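# Spread towel lengthwise beside the basket on the table

## Task

Lay the towel out flat as a single layer with its long edges running straight away from the robot toward the far side of the table. The whole towel must rest on the table, and from above none of it may overlap the basket. The basket must stay upright with its entire bottom on the table. At the end, release everything and pull both hands away.

## Robot and tools

Robot: two arms, left_arm and right_arm, each ending in a five-finger hand (left_arm has a left hand, mirrored). Fixed cameras are cam_high and cam_low; the wrist cameras are cam_left_wrist and cam_right_wrist. All images are 896x504.

Frames. The scene frame has its origin at table-top height, midway between the arms' nominal bases. +x runs out over the table, +z is up, and left_arm sits on the +y side. Image left and right do not match these names. Bases as calibrated: left_arm at (+0.044, +0.350, +0.046) m, quat_wxyz (+1.000, 0, 0, +0.028); right_arm at (+0.008, -0.338, +0.049) m, quat_wxyz (+1.000, 0, 0, -0.003). Reported hand positions (metres) and quaternions use each arm's own base frame. The table and fixed cameras use the scene frame. Motion offsets run along the current Hand target's own axes.

Hand point: a point tied to the palm, 0.15 m out from the wrist face along the fingers. Its +z runs along straight fingers and +y out of the palm. For the right hand +x points across the palm away from the thumb; for the left hand +x points toward the thumb. Straight fingertips reach 0.06 to 0.07 m past the point and sit 0.06 m behind it along -y. A wrist bracket on the little-finger side can strike things. With the thumb turned in front of the palm, the hand can close on objects about 0.035 to 0.065 m thick, or handles down to about 0.025 m.

The row (used by execute_actions and move): 28 numbers, each in [-1, 1], covering both arms even if one is idle. Order: left_arm dx, dy, dz, rx, ry, rz; left hand little, ring, middle, index, thumb_bend, thumb_turn, force_limit, speed; then the same 14 for right_arm. The six pose numbers are offsets, not poses: they are measured from that arm's Hand target as it stood when the action or move began, along that target's axes. 1.0 equals 0.6 m for dx, dy, dz, and 180 degrees for rx, ry, rz, which together form one rotation vector. All six at 0 re-asks for the current Hand target. The six motor numbers are absolute targets: +1 open or straight, -1 closed; for thumb_turn +1 is beside the palm and -1 in front of it. force_limit maps -1 to about 0 N and +1 to 10 N (15 N for the thumb motors). speed rises from near zero at -1 to full at +0.48 and above; use -0.94 or lower for gentle grips. There is no "no change" value: to keep a hand as it is, resend its last executed eight numbers (before any, send hand_measured plus hand_force_limit and hand_speed).

Tools:
- execute_actions(actions, cameras): actions is a list of actions; each action is up to 15 rows, one per 1/30 s step, and a short action holds its last row. Every row in an action counts from the same start pose. Images come back only for an empty list or when cameras names them (["all"] for all).
- move(target, speed, blend, blocking, cameras): target is one row, or a list of up to 15 rows, all offsets counted from the same starting Hand targets. speed is the path top speed in m/s, 0.002 to 4.3, default 0.25 (turns up to twice that in rad/s); one value or one per target. blend is in metres, rounding corners between listed targets (0 means stop at each). blocking=false returns after about 0.5 s while the motion continues. Paths are straight, ignore obstacles, last 0.5 to 10 s, and can lag or overshoot when fast. Steer around each arm's own base, not past it.
- wait(seconds 0 to 10, cameras): arms hold their last command.
- stop(cameras): brakes a running move.
- zoom_image(camera, region [x0, y0, x1, y1] in pixels, at most 504 by 504): closer look at the newest image of that camera.
- show_instructions(): shows the reference pages.
- finished_scene(scene): ends the current scene; give the number printed at the end of each result. Irreversible.

Results: end_effector_position and end_effector_quat_wxyz per arm; Hand target (the last commanded pose after clipping, which the next offsets start from); joint positions, velocities and torques; hand_measured, hand_stopped_by (moving, target, force, stalled, fault) and hand_load_n, six values each in motor order. A lost grip shows as hand_load_n dropping near 0. move adds a "move:" line such as done, off_target, moving, held or fault, plus limits (paced means the pose was clipped, held means steps were withheld). Hands often rest 1 to 3 cm, sometimes 5 cm, below or short of the command without touching anything; send the remaining distance as a new offset. Orientation is clipped each step to within 40 degrees of the measured one.

Cautions: drops, releasing moving items, slams, hits, hard presses and overloading fingers all reduce quality; a hard hit on fixed or heavy things, or any item falling or being left off the table, fails the task. Never let the hands press on or grip each other. An arm stopped against something keeps pushing until commanded back past its hand point. Holding loads, stretching out or pushing at unreachable poses heats motors; a MOTOR HOT line warns, and at 100 °C that arm goes limp for 30 to 60 s. Joint ranges (rad): waist -2.880 to 2.880, shoulder 0 to 3.142, elbow 0 to 3.019, wrist pitch -1.693 to 1.571, wrist yaw -1.571 to 1.571, wrist roll -2.094 to 2.094.

Each tool is called by a JSON object that holds its "op" and its "data".

Reference images:

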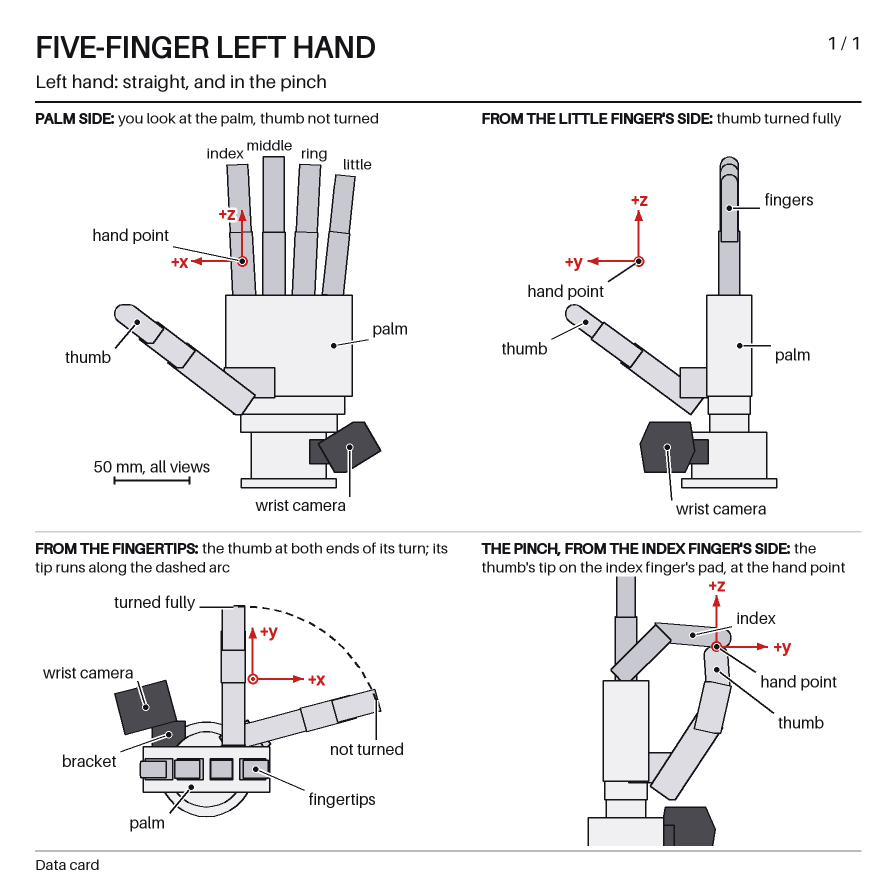

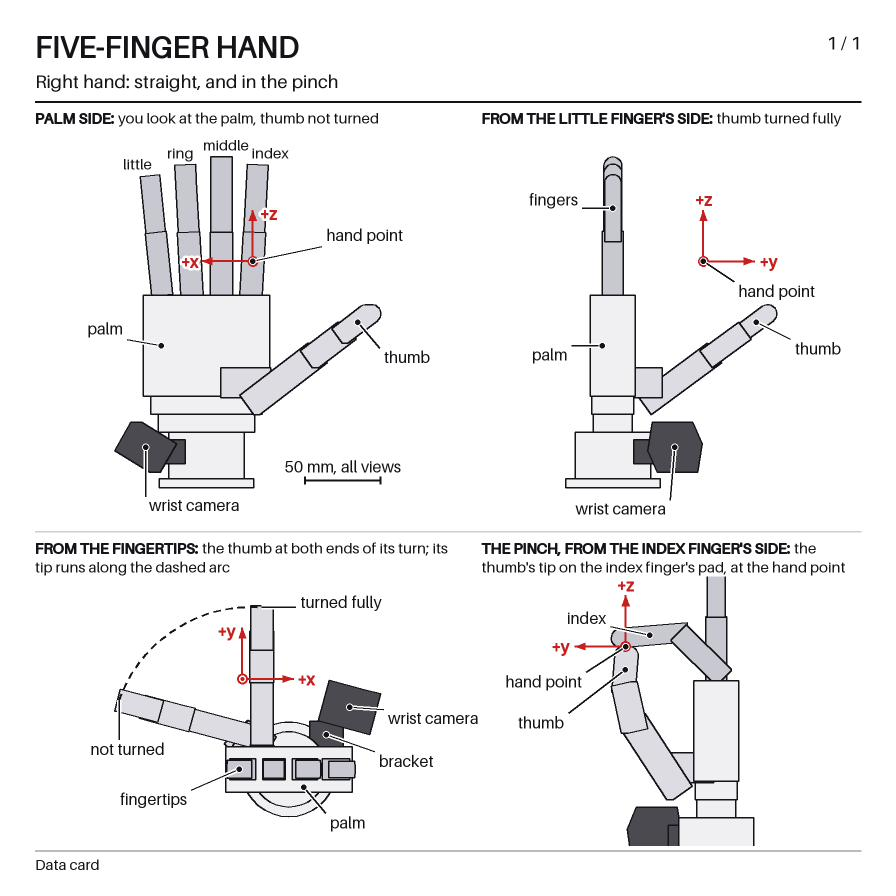

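## Session

{"op": "execute_actions", "data": {"actions": []}}

Scene clock: 0.00 s.
left_arm: end_effector_position=(+0.4101, -0.1113, +0.1200) hand_measured=(+1.000, +1.000, +1.000, +1.000, +1.000, +1.000) hand_load_n=(+0.0, +0.0, +0.0, +0.0, +0.0, +0.0) hand_stopped_by=(target, target, target, target, target, target) hand_force_limit=0.00 hand_speed=-0.80 end_effector_quat_wxyz=(-0.051, +0.978, +0.151, -0.135) | right_arm: end_effector_position=(+0.2239, +0.0318, +0.2251) hand_measured=(+1.000, +1.000, +1.000, +1.000, +1.000, +1.000) hand_load_n=(+0.0, +0.0, +0.0, +0.0, +0.0, +0.0) hand_stopped_by=(target, target, target, target, target, target) hand_force_limit=0.00 hand_speed=-0.80 end_effector_quat_wxyz=(-0.388, +0.897, -0.208, +0.035)
Joint positions: left_arm=[-0.176 1.554 1.243 -1.549 -0.008 -2.054] | right_arm=[-0.319 0.959 0.944 -1.558 -0.801 -1.436]
Joint velocities: within noise
Joint torques (N m): no reading
Heat: left arm: hottest wrist pitch 34 °C; right arm: hottest waist 32 °C.
Hand target: left_arm +0.4188, -0.1128, +0.1303; -0.046, +0.980, +0.151, -0.122 | right_arm +0.2295, +0.0300, +0.2331; -0.387, +0.898, -0.203, +0.046

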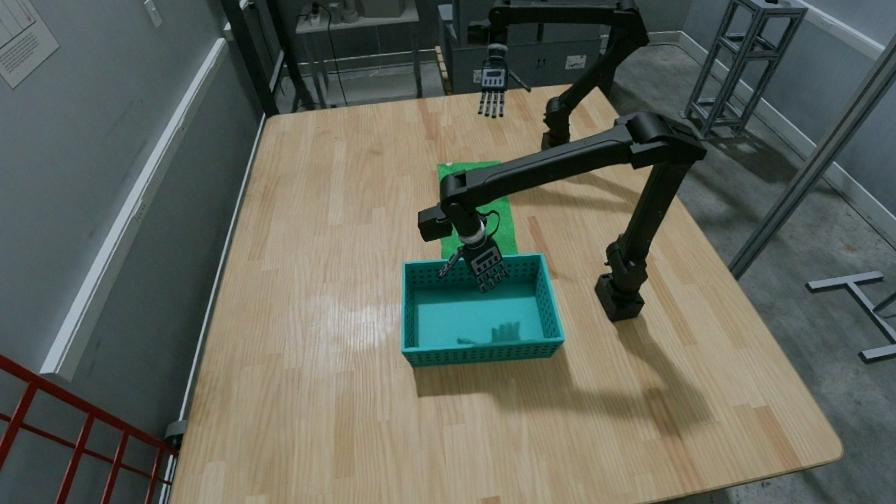

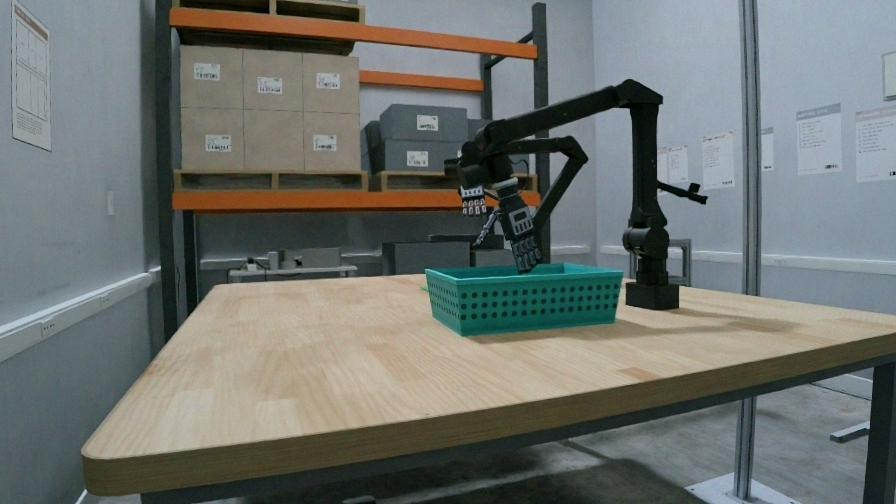

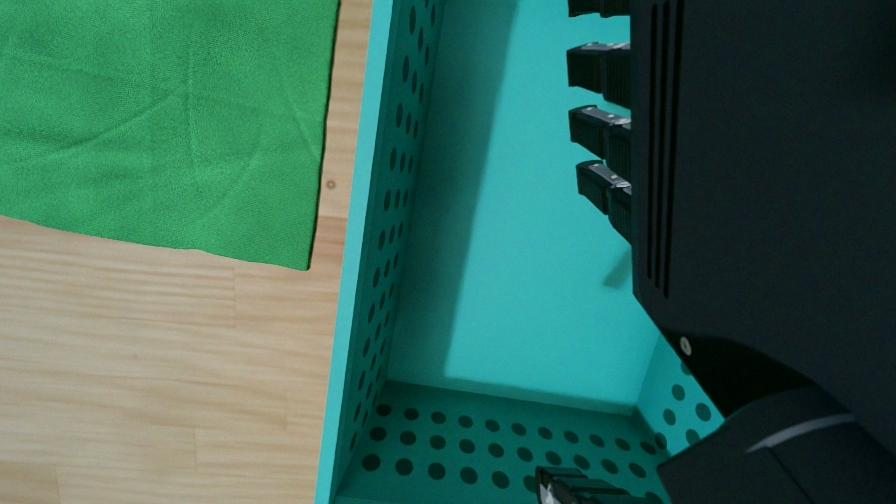

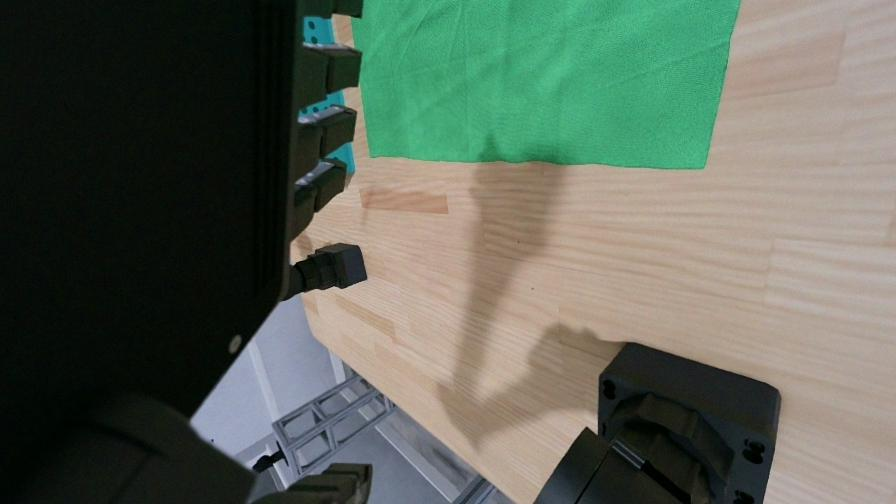

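{"op": "zoom_image", "data": {"camera": "cam_high", "region": [380, 130, 600, 380]}}

{"op": "zoom_image", "data": {"camera": "cam_right_wrist", "region": [300, 0, 800, 300]}}

Scaled by 2.016 from the camera's 896x504 image, which has a finer 1280x720 frame.

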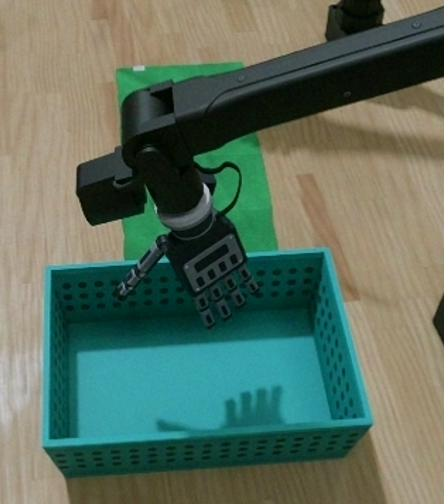

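Scaled by 1.008 from the camera's 896x504 image, which has a finer 1280x720 frame.

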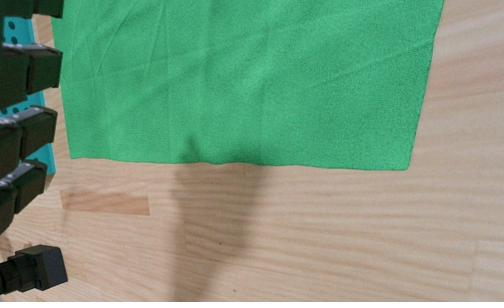

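{"op": "move", "data": {"target": [[-0.0563,-0.0318,-0.2416,0,0,0,1,1,1,1,1,1,0,-0.8,0,0,0,0,0,0,1,1,1,1,1,1,0,-0.8],[-0.2665,-0.2952,-0.1925,0.2274,0.3417,0.5175,1,1,0,0,1,-1,0,-0.2,-0.039,-0.061,-0.005,0.0346,0.2874,0.2315,1,1,0,0,1,-1,0,-0.2]], "blend": 0.05, "cameras": ["all"]}}

Scene clock: 286.70 s.
left_arm: end_effector_position=(+0.2470, -0.0035, +0.3008) hand_measured=(+1.000, +1.000, +0.000, +0.000, +1.000, -1.000) hand_load_n=(+0.0, +0.0, +0.0, +0.0, +0.0, +0.0) hand_stopped_by=(target, target, target, target, target, target) hand_force_limit=0.00 hand_speed=-0.20 end_effector_quat_wxyz=(-0.292, +0.642, -0.644, +0.297) | right_arm: end_effector_position=(+0.2219, +0.0576, +0.2633) hand_measured=(+1.000, +1.000, +0.000, +0.000, +1.000, -1.000) hand_load_n=(+0.0, +0.0, +0.0, +0.0, +0.0, +0.0) hand_stopped_by=(target, target, target, target, target, target) hand_force_limit=0.00 hand_speed=-0.20 end_effector_quat_wxyz=(-0.297, +0.639, -0.642, +0.301)
Joint positions: left_arm=[0.208 0.537 0.911 -1.097 0.165 0.136] | right_arm=[0.251 0.415 0.783 -1.082 0.198 0.164]
Joint torques (N m): left_arm=[1.38 -0.85 8.16 2.26 0.19 0.01] | right_arm=[1.26 1.2 7.3 1.57 0.19 0.03]
Heat: left arm: hottest elbow 38 °C; right arm: hottest elbow 36 °C.
Hand target: left_arm +0.2497, +0.0001, +0.3004; -0.299, +0.641, -0.641, +0.298 | right_arm +0.2193, +0.0600, +0.2631; -0.299, +0.641, -0.641, +0.299
Off the commanded pose: left_arm 0.004 m, 1 deg | right_arm 0.003 m, 0 deg.
move: done

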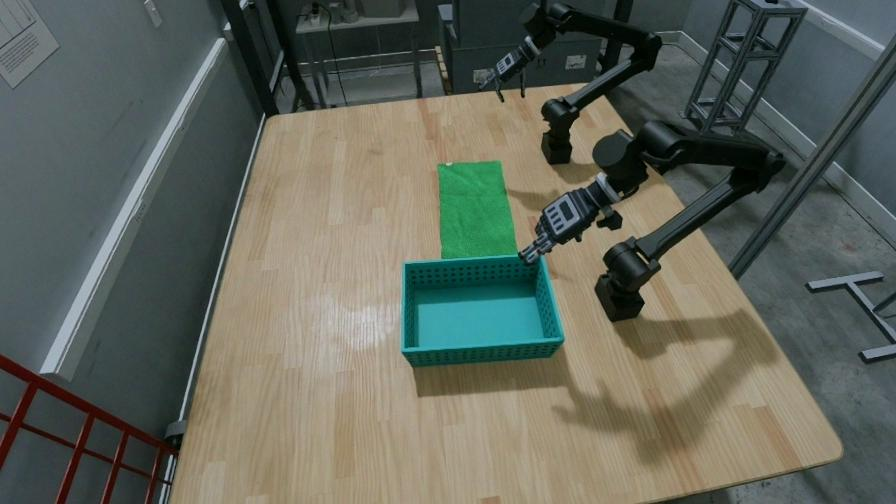

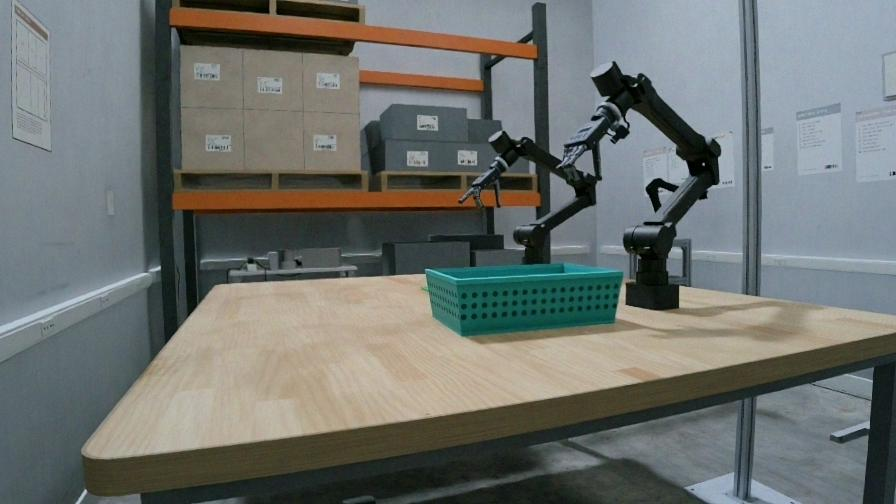

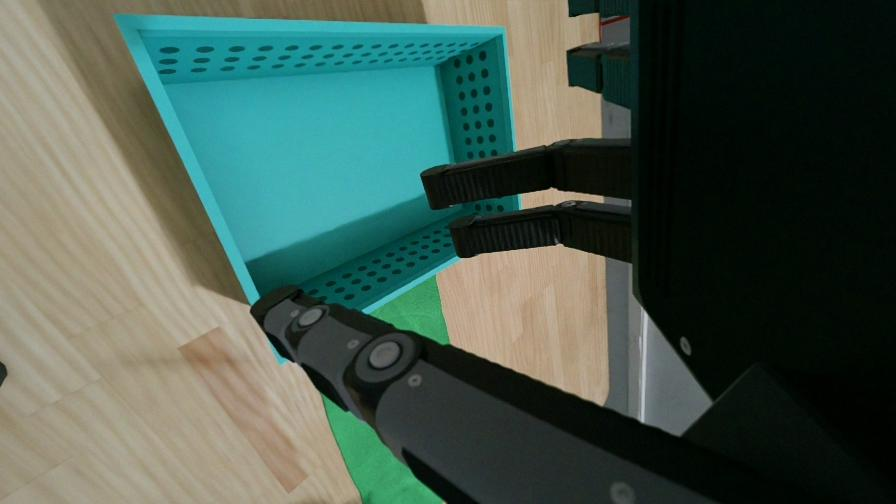

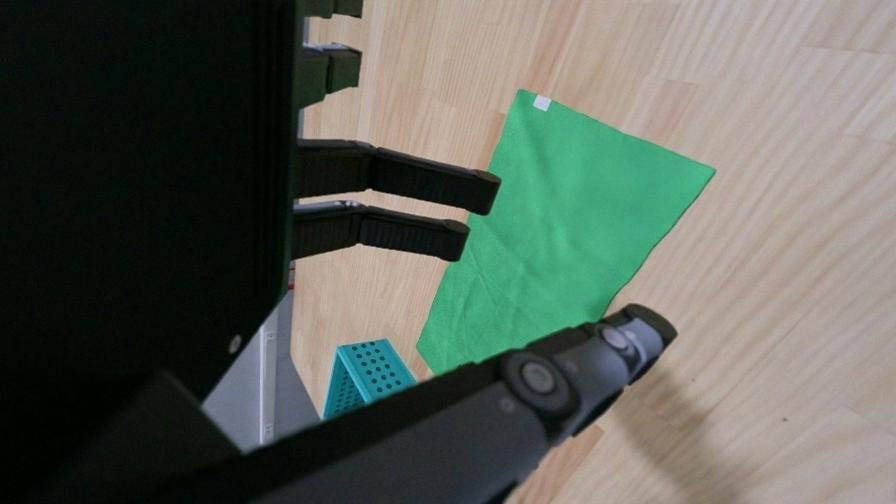

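{"op": "zoom_image", "data": {"camera": "cam_high", "region": [400, 140, 550, 280]}}

Scaled by 3.360 from the camera's 896x504 image, which has a finer 1280x720 frame.

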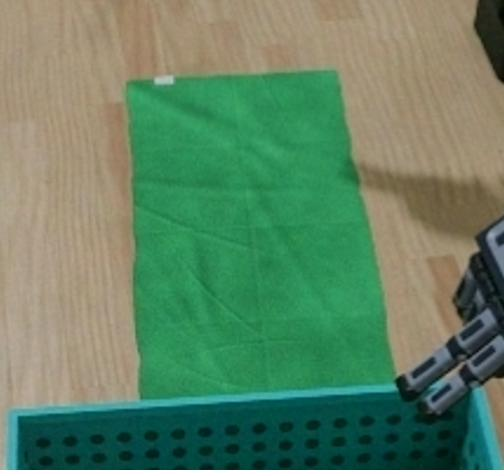

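{"op": "move", "data": {"target": [0,0,0,0,0,0,1,1,0,0,1,-1,0,-0.2,0,0.2975,0.2497,0,0,0,1,1,0,0,1,-1,0,-0.2], "cameras": ["cam_right_wrist","cam_high"]}}

Scene clock: 363.20 s.
left_arm: end_effector_position=(+0.2470, -0.0035, +0.3008) hand_measured=(+1.000, +1.000, +0.000, +0.000, +1.000, -1.000) hand_load_n=(+0.0, +0.0, +0.0, +0.0, +0.0, +0.0) hand_stopped_by=(target, target, target, target, target, target) hand_force_limit=0.00 hand_speed=-0.20 end_effector_quat_wxyz=(-0.292, +0.642, -0.644, +0.297) | right_arm: end_effector_position=(+0.2191, +0.0570, +0.0337) hand_measured=(+1.000, +1.000, +0.000, +0.000, +1.000, -1.000) hand_load_n=(+0.0, +0.0, +0.0, +0.0, +0.0, +0.0) hand_stopped_by=(target, target, target, target, target, target) hand_force_limit=0.00 hand_speed=-0.20 end_effector_quat_wxyz=(-0.297, +0.639, -0.642, +0.301)
Joint positions: left_arm=[0.208 0.537 0.911 -1.097 0.165 0.136] | right_arm=[0.251 0.284 0.156 -0.586 0.198 0.164]
Joint torques (N m): left_arm=[1.26 -0.73 8.16 2.24 0.21 0.01] | right_arm=[1.26 3.08 7.06 2.59 0.2 0.04]
Heat: left arm: hottest elbow 36 °C; right arm: hottest elbow 35 °C.
Hand target: left_arm +0.2497, +0.0001, +0.3004; -0.299, +0.641, -0.641, +0.298 | right_arm +0.2196, +0.0601, +0.0301; -0.299, +0.641, -0.641, +0.299
Off the commanded pose: left_arm 0.004 m, 1 deg | right_arm 0.005 m, 0 deg.
move: done
Images, in order (width x height): cam_high 896x504, cam_right_wrist 896x504.

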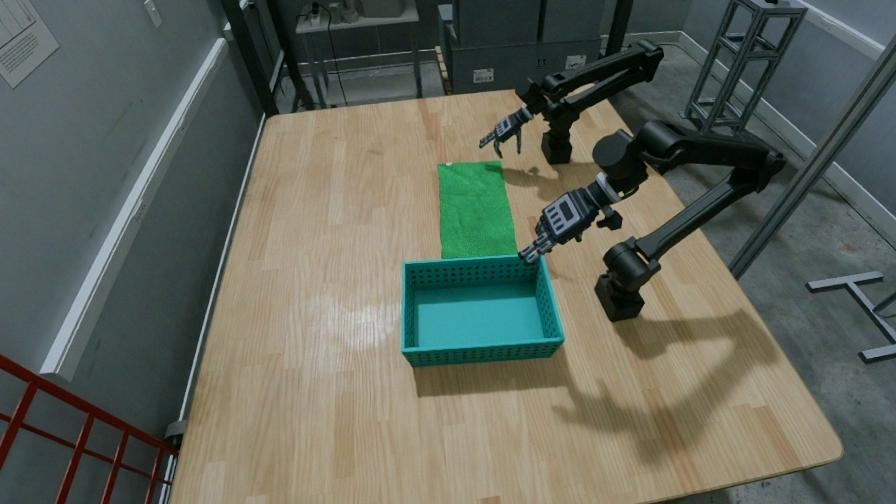

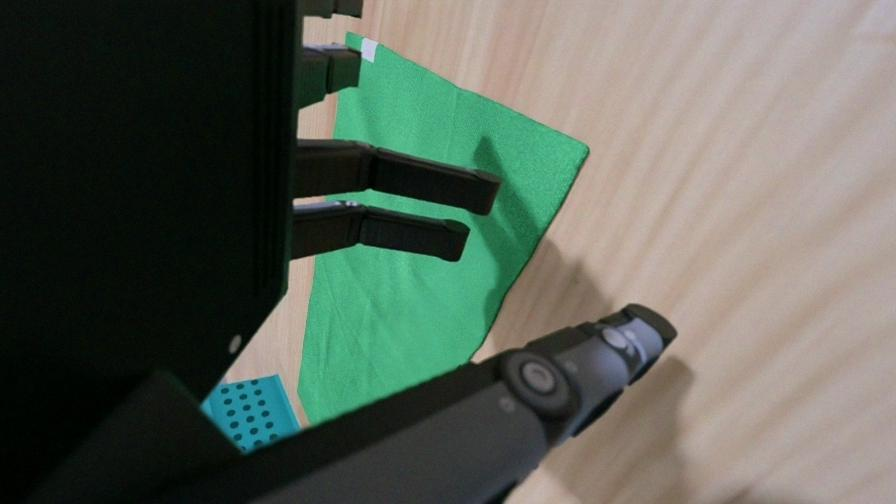

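{"op": "move", "data": {"target": [0,0,0,0,0,0,1,1,0,0,1,-1,0,-0.2,0,0.0178,0.0955,0,0,0,1,1,0,0,1,-1,0,-0.2], "cameras": ["cam_right_wrist","cam_high"], "speed": 0.1}}

Scene clock: 391.73 s.
left_arm: end_effector_position=(+0.2470, -0.0035, +0.3008) hand_measured=(+1.000, +1.000, +0.000, +0.000, +1.000, -1.000) hand_load_n=(+0.0, +0.0, +0.0, -0.5, +0.0, +0.0) hand_stopped_by=(target, target, target, target, target, target) hand_force_limit=0.00 hand_speed=-0.20 end_effector_quat_wxyz=(-0.292, +0.642, -0.644, +0.297) | right_arm: end_effector_position=(+0.2559, +0.0630, -0.0126) hand_measured=(+1.000, +1.000, +0.000, +0.000, +1.000, -1.000) hand_load_n=(+0.0, +0.0, -1.5, +0.0, +0.0, +0.0) hand_stopped_by=(target, target, target, target, target, target) hand_force_limit=0.00 hand_speed=-0.20 end_effector_quat_wxyz=(-0.302, +0.641, -0.640, +0.298)
Joint positions: left_arm=[0.208 0.537 0.911 -1.097 0.165 0.136] | right_arm=[0.213 0.735 0.092 -0.061 0.157 0.138]
Joint torques (N m): left_arm=[1.26 -0.73 8.18 2.18 0.2 0] | right_arm=[-0.91 0.67 6.22 2.33 -0.04 -0.11]
Heat: left arm: hottest elbow 36 °C; right arm: hottest elbow 36 °C.
Hand target: left_arm +0.2497, +0.0001, +0.3004; -0.299, +0.641, -0.641, +0.298 | right_arm +0.2567, +0.0601, -0.0148; -0.299, +0.641, -0.641, +0.299
Off the commanded pose: left_arm 0.004 m, 1 deg | right_arm 0.004 m, 0 deg.
move: done
Images, in order (width x height): cam_high 896x504, cam_right_wrist 896x504.

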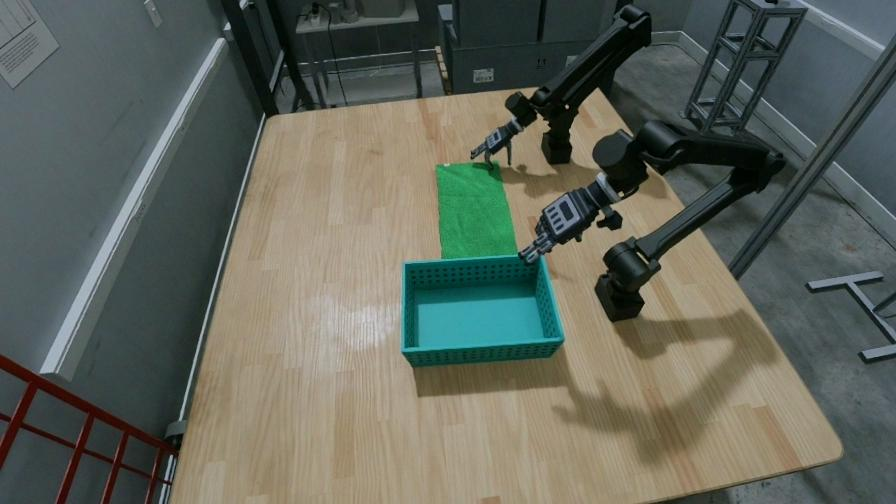

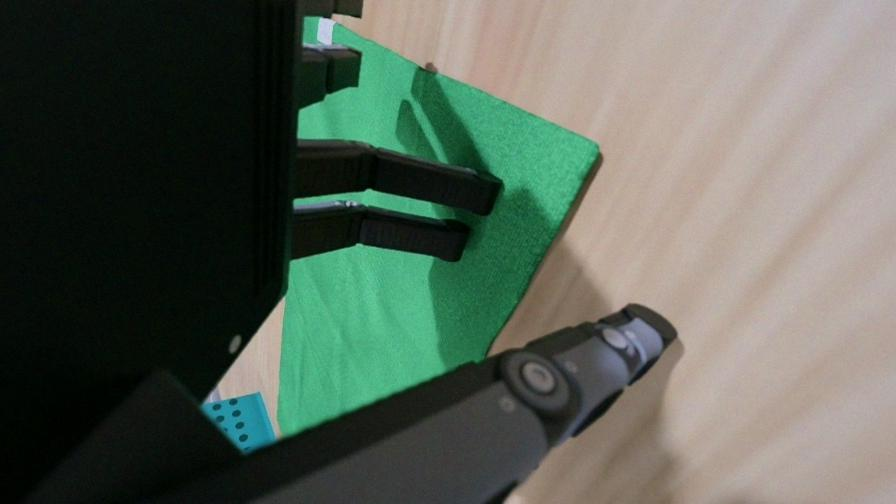

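{"op": "move", "data": {"target": [0,0,0,0,0,0,1,1,0,0,1,-1,0,-0.2,0,-0.0247,0.0554,0,0,0,1,1,0,0,1,-1,0,-0.2], "cameras": ["cam_right_wrist"], "speed": 0.1}}

Scene clock: 409.87 s.
left_arm: end_effector_position=(+0.2470, -0.0035, +0.3008) hand_measured=(+1.000, +1.000, +0.000, +0.000, +1.000, -1.000) hand_load_n=(+0.0, +0.0, +0.0, +0.0, +0.0, +0.0) hand_stopped_by=(target, target, target, target, target, target) hand_force_limit=0.00 hand_speed=-0.20 end_effector_quat_wxyz=(-0.292, +0.642, -0.644, +0.297) | right_arm: end_effector_position=(+0.2937, +0.0644, -0.0160) hand_measured=(+1.000, +1.000, +0.000, +0.000, +1.000, -1.000) hand_load_n=(+0.0, +0.0, -5.5, +0.0, +0.0, +0.0) hand_stopped_by=(target, target, target, target, target, target) hand_force_limit=0.00 hand_speed=-0.20 end_effector_quat_wxyz=(-0.315, +0.634, -0.636, +0.306)
Joint positions: left_arm=[0.208 0.537 0.911 -1.097 0.165 0.136] | right_arm=[0.175 0.992 0.136 0.189 0.127 0.116]
Joint torques (N m): left_arm=[1.2 -0.67 8.17 2.25 0.19 0.02] | right_arm=[-0.97 0.67 5.97 1.46 -0.06 -0.13]
Heat: left arm: hottest elbow 36 °C; right arm: hottest elbow 35 °C.
Hand target: left_arm +0.2497, +0.0001, +0.3004; -0.299, +0.641, -0.641, +0.298 | right_arm +0.2917, +0.0601, -0.0248; -0.299, +0.641, -0.641, +0.299
Off the commanded pose: left_arm 0.004 m, 1 deg | right_arm 0.010 m, 2 deg.
move: done
Images, in order (width x height): cam_right_wrist 896x504.

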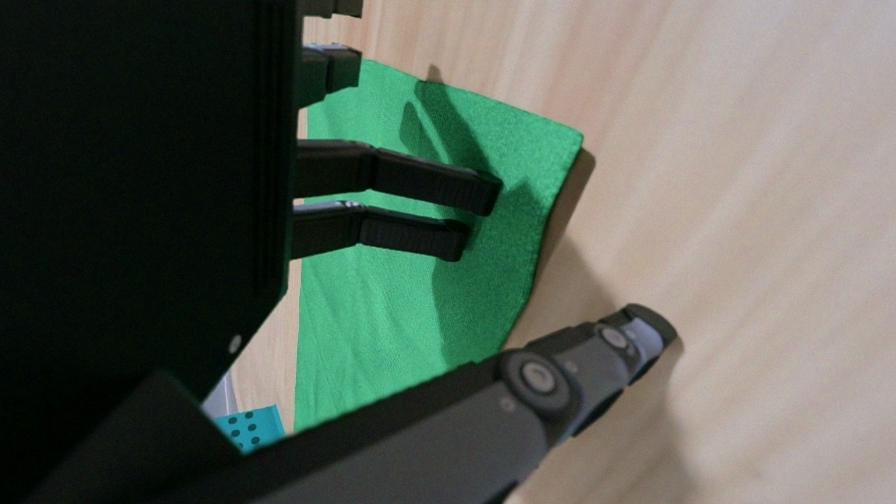

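{"op": "move", "data": {"target": [[0,0,0,0,0,0,1,1,0,0,1,-1,0,-0.2,0,0.0077,0.0064,0,0,0,1,1,-0.25,-0.25,1,-1,-0.2,-0.5],[0,0,0,0,0,0,1,1,0,0,1,-1,0,-0.2,0,0.0077,0.0064,0,0,0,1,1,-0.25,-0.25,-0.1,-1,-0.2,-0.5]], "cameras": ["cam_right_wrist","cam_high"], "speed": 0.1}}

Scene clock: 445.23 s.
left_arm: end_effector_position=(+0.2470, -0.0035, +0.3008) hand_measured=(+1.000, +1.000, +0.000, +0.000, +1.000, -1.000) hand_load_n=(+0.0, +0.0, +0.0, +0.0, +0.0, +0.0) hand_stopped_by=(target, target, target, target, target, target) hand_force_limit=0.00 hand_speed=-0.20 end_effector_quat_wxyz=(-0.292, +0.642, -0.644, +0.297) | right_arm: end_effector_position=(+0.2951, +0.0647, -0.0223) hand_measured=(+1.000, +1.000, -0.250, -0.250, +0.296, -1.000) hand_load_n=(+0.0, +0.0, -1.5, +0.5, +8.0, +1.5) hand_stopped_by=(target, target, target, target, force, target) hand_force_limit=-0.20 hand_speed=-0.50 end_effector_quat_wxyz=(-0.313, +0.636, -0.637, +0.304)
Joint positions: left_arm=[0.208 0.537 0.911 -1.097 0.165 0.136] | right_arm=[0.175 1.041 0.136 0.23 0.126 0.115]
Joint torques (N m): left_arm=[1.44 -0.85 8.21 2.15 0.19 0.01] | right_arm=[-0.91 -0.32 5.11 1.76 -0.02 -0.12]
Heat: left arm: hottest elbow 36 °C; right arm: hottest elbow 34 °C.
Hand target: left_arm +0.2497, +0.0001, +0.3004; -0.299, +0.641, -0.641, +0.298 | right_arm +0.2917, +0.0601, -0.0308; -0.299, +0.641, -0.641, +0.299
Off the commanded pose: left_arm 0.004 m, 1 deg | right_arm 0.010 m, 2 deg.
move: done
Images, in order (width x height): cam_high 896x504, cam_right_wrist 896x504.

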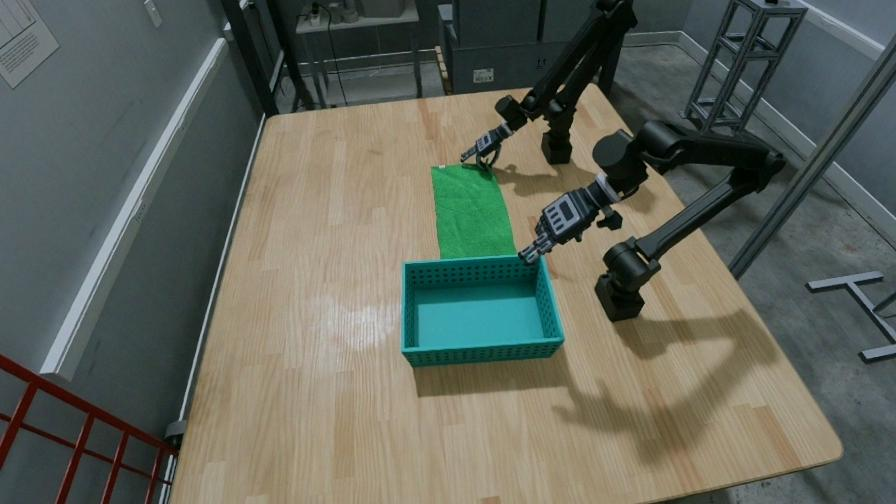

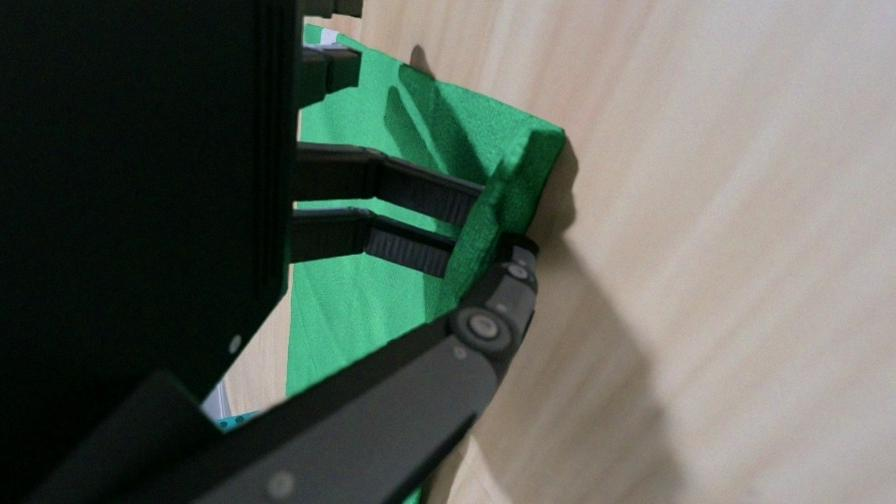

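{"op": "move", "data": {"target": [0,0,0,0,0,0,1,1,0,0,1,-1,0,-0.2,0,-0.0966,-0.0843,0,0,0,1,1,-0.25,-0.25,-0.1,-1,-0.2,-0.5], "cameras": ["cam_right_wrist","cam_high"], "speed": 0.1}}

Scene clock: 453.37 s.
left_arm: end_effector_position=(+0.2470, -0.0035, +0.3008) hand_measured=(+1.000, +1.000, +0.000, +0.000, +1.000, -1.000) hand_load_n=(+0.0, +0.0, +0.0, +0.0, +0.0, +0.0) hand_stopped_by=(target, target, target, target, target, target) hand_force_limit=0.00 hand_speed=-0.20 end_effector_quat_wxyz=(-0.292, +0.642, -0.644, +0.297) | right_arm: end_effector_position=(+0.2692, +0.0602, +0.0175) hand_measured=(+1.000, +1.000, -0.250, -0.250, +0.296, -1.000) hand_load_n=(+0.0, +0.0, +2.0, +0.5, +3.5, +0.5) hand_stopped_by=(target, target, target, target, force, target) hand_force_limit=-0.20 hand_speed=-0.50 end_effector_quat_wxyz=(-0.282, +0.650, -0.647, +0.282)
Joint positions: left_arm=[0.208 0.537 0.911 -1.097 0.165 0.136] | right_arm=[0.175 0.73 0.213 -0.241 0.126 0.115]
Joint torques (N m): left_arm=[1.38 -0.67 8.17 2.24 0.2 0.01] | right_arm=[-0.73 -1.44 10.7 1.32 0.08 -0.11]
Heat: left arm: hottest elbow 36 °C; right arm: hottest elbow 34 °C.
Hand target: left_arm +0.2497, +0.0001, +0.3004; -0.299, +0.641, -0.641, +0.298 | right_arm +0.2900, +0.0601, +0.0459; -0.299, +0.641, -0.641, +0.299
Off the commanded pose: left_arm 0.004 m, 1 deg | right_arm 0.035 m, 3 deg.
move: off_target (right_arm)
Images, in order (width x height): cam_high 896x504, cam_right_wrist 896x504.

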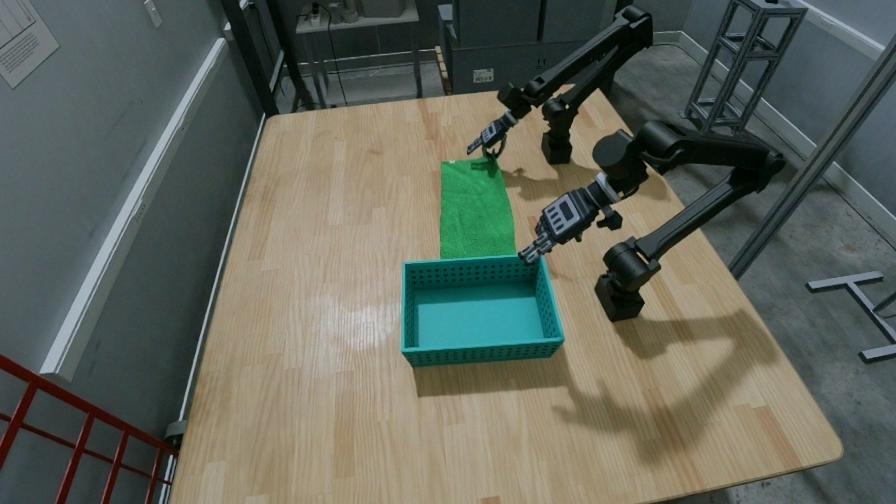

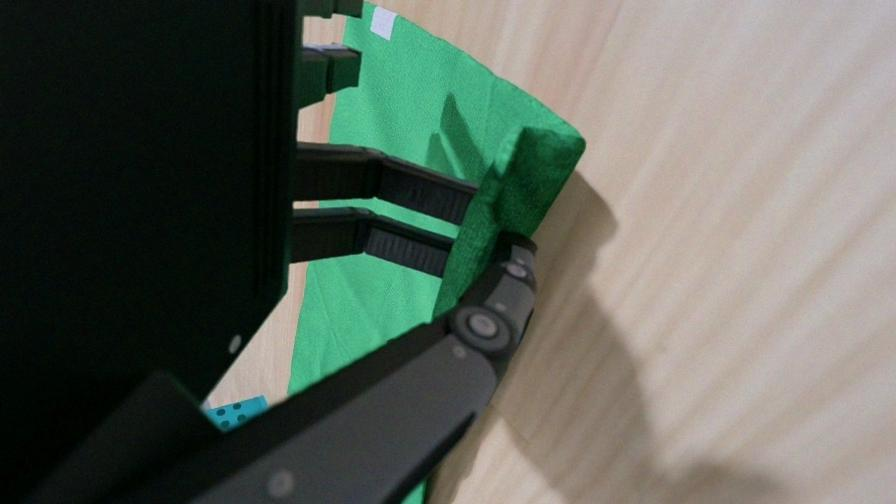

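{"op": "move", "data": {"target": [0,0,0,0,0,0,1,1,0,0,1,-1,0,-0.2,0.2,0.0546,0.0023,0,0,0,1,1,-0.25,-0.25,-0.1,-1,-0.2,-0.5], "cameras": ["cam_right_wrist","cam_high"], "speed": 0.15}}

Scene clock: 471.33 s.
left_arm: end_effector_position=(+0.2470, -0.0035, +0.3008) hand_measured=(+1.000, +1.000, +0.000, +0.000, +1.000, -1.000) hand_load_n=(+0.0, -0.5, +0.0, +0.5, +0.0, +0.0) hand_stopped_by=(target, target, target, target, target, target) hand_force_limit=0.00 hand_speed=-0.20 end_effector_quat_wxyz=(-0.292, +0.642, -0.644, +0.297) | right_arm: end_effector_position=(+0.2606, -0.0506, +0.0117) hand_measured=(+1.000, +1.000, -0.250, -0.250, +0.296, -1.000) hand_load_n=(+0.0, +0.0, +2.5, +0.5, +3.5, +0.5) hand_stopped_by=(target, target, target, target, force, target) hand_force_limit=-0.20 hand_speed=-0.50 end_effector_quat_wxyz=(-0.298, +0.643, -0.646, +0.284)
Joint positions: left_arm=[0.208 0.537 0.911 -1.097 0.165 0.136] | right_arm=[-0.501 0.804 0.213 -0.204 -0.384 -0.338]
Joint torques (N m): left_arm=[1.38 -0.79 8.2 2.24 0.2 0.01] | right_arm=[-0.97 -0.56 7.77 2.43 -0.27 -0.11]
Heat: left arm: hottest elbow 36 °C; right arm: hottest elbow 38 °C.
Hand target: left_arm +0.2497, +0.0001, +0.3004; -0.299, +0.641, -0.641, +0.298 | right_arm +0.2701, -0.0599, +0.0199; -0.299, +0.641, -0.641, +0.299
Off the commanded pose: left_arm 0.004 m, 1 deg | right_arm 0.016 m, 2 deg.
move: off_target (right_arm)
Images, in order (width x height): cam_high 896x504, cam_right_wrist 896x504.

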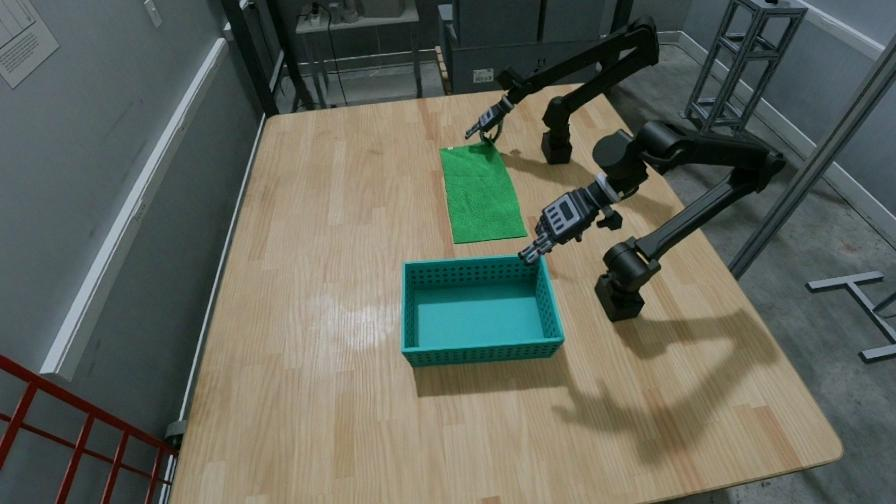

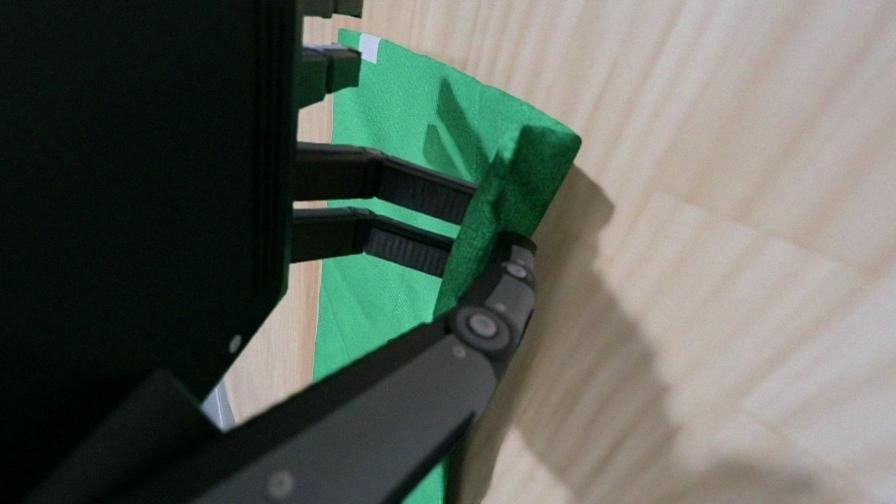

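{"op": "move", "data": {"target": [[0.5237,0.2946,0.1167,0,0.0979,0.0822,1,1,0,0,1,-1,0,-0.2,0,0,0,0,0,0,1,1,-0.25,-0.25,-0.1,-1,-0.2,-0.5],[0.5237,0.4045,0.2088,0,0.0979,0.0822,1,1,0,0,1,-1,0,-0.2,0,0,0,0,0,0,1,1,-0.25,-0.25,-0.1,-1,-0.2,-0.5]], "cameras": ["cam_left_wrist","cam_high"], "speed": 0.25, "blend": 0.02}}

Scene clock: 602.77 s.
left_arm: end_effector_position=(+0.1911, -0.3116, +0.0355) hand_measured=(+1.000, +1.000, +0.000, +0.000, +1.000, -1.000) hand_load_n=(+0.0, +0.0, +0.0, +0.0, +0.0, +0.0) hand_stopped_by=(target, target, target, target, target, target) hand_force_limit=0.00 hand_speed=-0.20 end_effector_quat_wxyz=(+0.235, -0.502, +0.756, -0.349) | right_arm: end_effector_position=(+0.2606, -0.0506, +0.0117) hand_measured=(+1.000, +1.000, -0.250, -0.250, +0.296, -1.000) hand_load_n=(+0.0, -0.5, +2.0, +0.5, +3.5, +0.5) hand_stopped_by=(target, target, target, target, force, target) hand_force_limit=-0.20 hand_speed=-0.50 end_effector_quat_wxyz=(-0.298, +0.643, -0.646, +0.284)
Joint positions: left_arm=[-1.17 1.111 0.444 -0.206 -0.565 -0.562] | right_arm=[-0.501 0.804 0.213 -0.204 -0.385 -0.339]
Joint torques (N m): left_arm=[-0.15 -4.42 6.86 1.96 -0.38 -0.05] | right_arm=[-0.97 -0.5 7.76 2.41 -0.26 -0.11]
Heat: left arm: hottest elbow 36 °C; right arm: hottest elbow 38 °C.
Hand target: left_arm +0.1897, -0.3141, +0.0340; +0.233, -0.500, +0.756, -0.352 | right_arm +0.2701, -0.0598, +0.0199; -0.299, +0.641, -0.641, +0.299
Off the commanded pose: left_arm 0.003 m, 0 deg | right_arm 0.016 m, 2 deg.
move: off_target (right_arm)
Images, in order (width x height): cam_high 896x504, cam_left_wrist 896x504.

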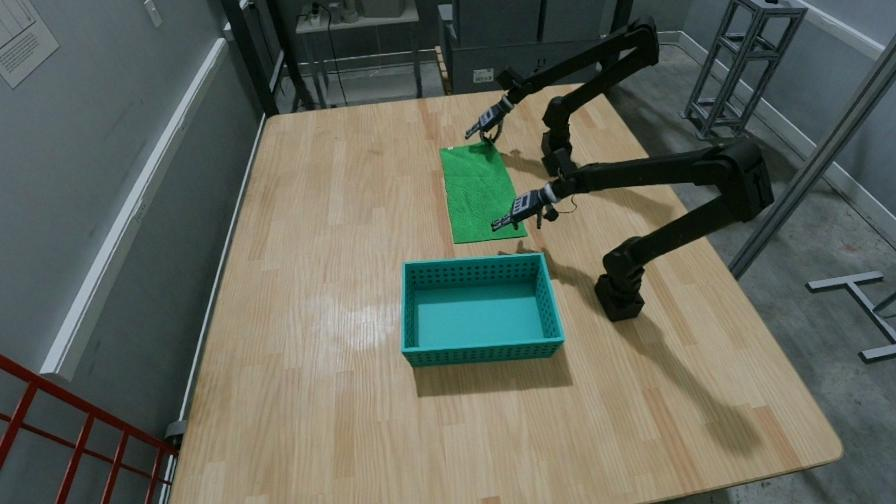

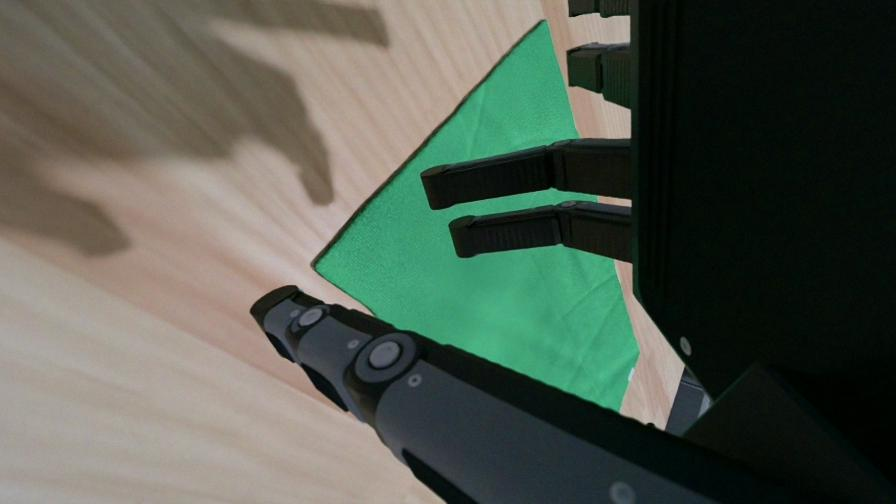

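{"op": "move", "data": {"target": [0.05,0.0327,0.0493,0,0,0,1,1,0,0,1,-1,0,-0.2,0,0,0,0,0,0,1,1,-0.25,-0.25,-0.1,-1,-0.2,-0.5], "cameras": ["cam_left_wrist"], "speed": 0.1}}

Scene clock: 623.63 s.
left_arm: end_effector_position=(+0.1850, -0.3286, -0.0093) hand_measured=(+1.000, +1.000, +0.000, +0.000, +1.000, -1.000) hand_load_n=(+0.0, +0.0, +0.0, +0.0, +0.0, +0.0) hand_stopped_by=(target, target, target, target, target, target) hand_force_limit=0.00 hand_speed=-0.20 end_effector_quat_wxyz=(+0.239, -0.500, +0.762, -0.335) | right_arm: end_effector_position=(+0.2606, -0.0506, +0.0117) hand_measured=(+1.000, +1.000, -0.250, -0.250, +0.296, -1.000) hand_load_n=(+0.0, +0.0, +2.0, +0.5, +3.5, +0.5) hand_stopped_by=(target, target, target, target, force, target) hand_force_limit=-0.20 hand_speed=-0.50 end_effector_quat_wxyz=(-0.298, +0.643, -0.646, +0.284)
Joint positions: left_arm=[-1.215 1.304 0.444 -0.066 -0.595 -0.601] | right_arm=[-0.501 0.804 0.213 -0.204 -0.385 -0.339]
Joint torques (N m): left_arm=[-0.38 -5.83 8.13 1.96 -0.49 -0.12] | right_arm=[-0.97 -0.5 7.77 2.41 -0.27 -0.11]
Heat: left arm: hottest elbow 35 °C; right arm: hottest elbow 38 °C.
Hand target: left_arm +0.1871, -0.3456, -0.0002; +0.233, -0.500, +0.756, -0.352 | right_arm +0.2701, -0.0598, +0.0199; -0.299, +0.641, -0.641, +0.299
Off the commanded pose: left_arm 0.019 m, 2 deg | right_arm 0.016 m, 2 deg.
move: off_target (left_arm, right_arm)
Images, in order (width x height): cam_left_wrist 896x504.

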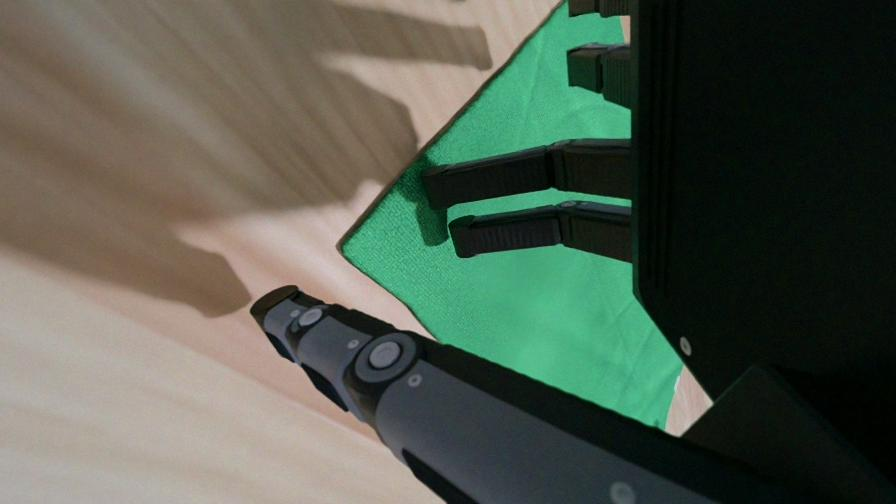

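{"op": "move", "data": {"target": [0.0167,-0.021,0.0148,0,0,0,1,1,0,0,1,-1,0,-0.2,0,0,0,0,0,0,1,1,-0.25,-0.25,-0.1,-1,-0.2,-0.5], "cameras": ["cam_left_wrist"], "speed": 0.1}}

Scene clock: 632.50 s.
left_arm: end_effector_position=(+0.1873, -0.3367, -0.0118) hand_measured=(+1.000, +1.000, +0.000, +0.000, +1.000, -1.000) hand_load_n=(+0.0, +0.0, +0.0, +0.0, +0.0, +0.0) hand_stopped_by=(target, target, target, target, target, target) hand_force_limit=0.00 hand_speed=-0.20 end_effector_quat_wxyz=(+0.238, -0.499, +0.765, -0.331) | right_arm: end_effector_position=(+0.2606, -0.0507, +0.0117) hand_measured=(+1.000, +1.000, -0.250, -0.250, +0.296, -1.000) hand_load_n=(+0.0, +0.0, +2.0, +0.0, +3.0, +0.5) hand_stopped_by=(target, target, target, target, force, target) hand_force_limit=-0.20 hand_speed=-0.50 end_effector_quat_wxyz=(-0.298, +0.644, -0.645, +0.284)
Joint positions: left_arm=[-1.215 1.337 0.469 -0.065 -0.591 -0.601] | right_arm=[-0.502 0.804 0.213 -0.204 -0.385 -0.34]
Joint torques (N m): left_arm=[0.62 -6.18 9.92 1.73 -0.28 0] | right_arm=[-0.97 -0.56 7.77 2.43 -0.27 -0.11]
Heat: left arm: hottest elbow 36 °C; right arm: hottest elbow 38 °C.
Hand target: left_arm +0.1970, -0.3607, +0.0039; +0.233, -0.500, +0.756, -0.352 | right_arm +0.2701, -0.0598, +0.0199; -0.299, +0.641, -0.641, +0.299
Off the commanded pose: left_arm 0.030 m, 3 deg | right_arm 0.016 m, 2 deg.
move: off_target (left_arm, right_arm)
Images, in order (width x height): cam_left_wrist 896x504.

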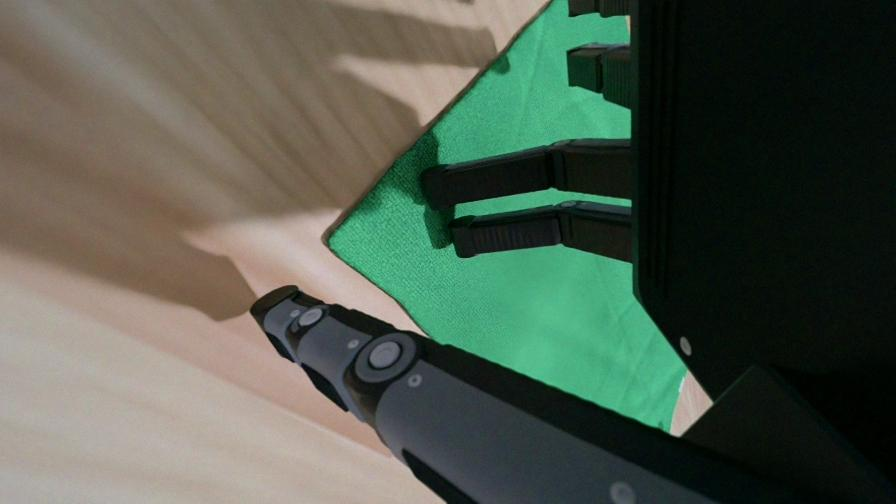

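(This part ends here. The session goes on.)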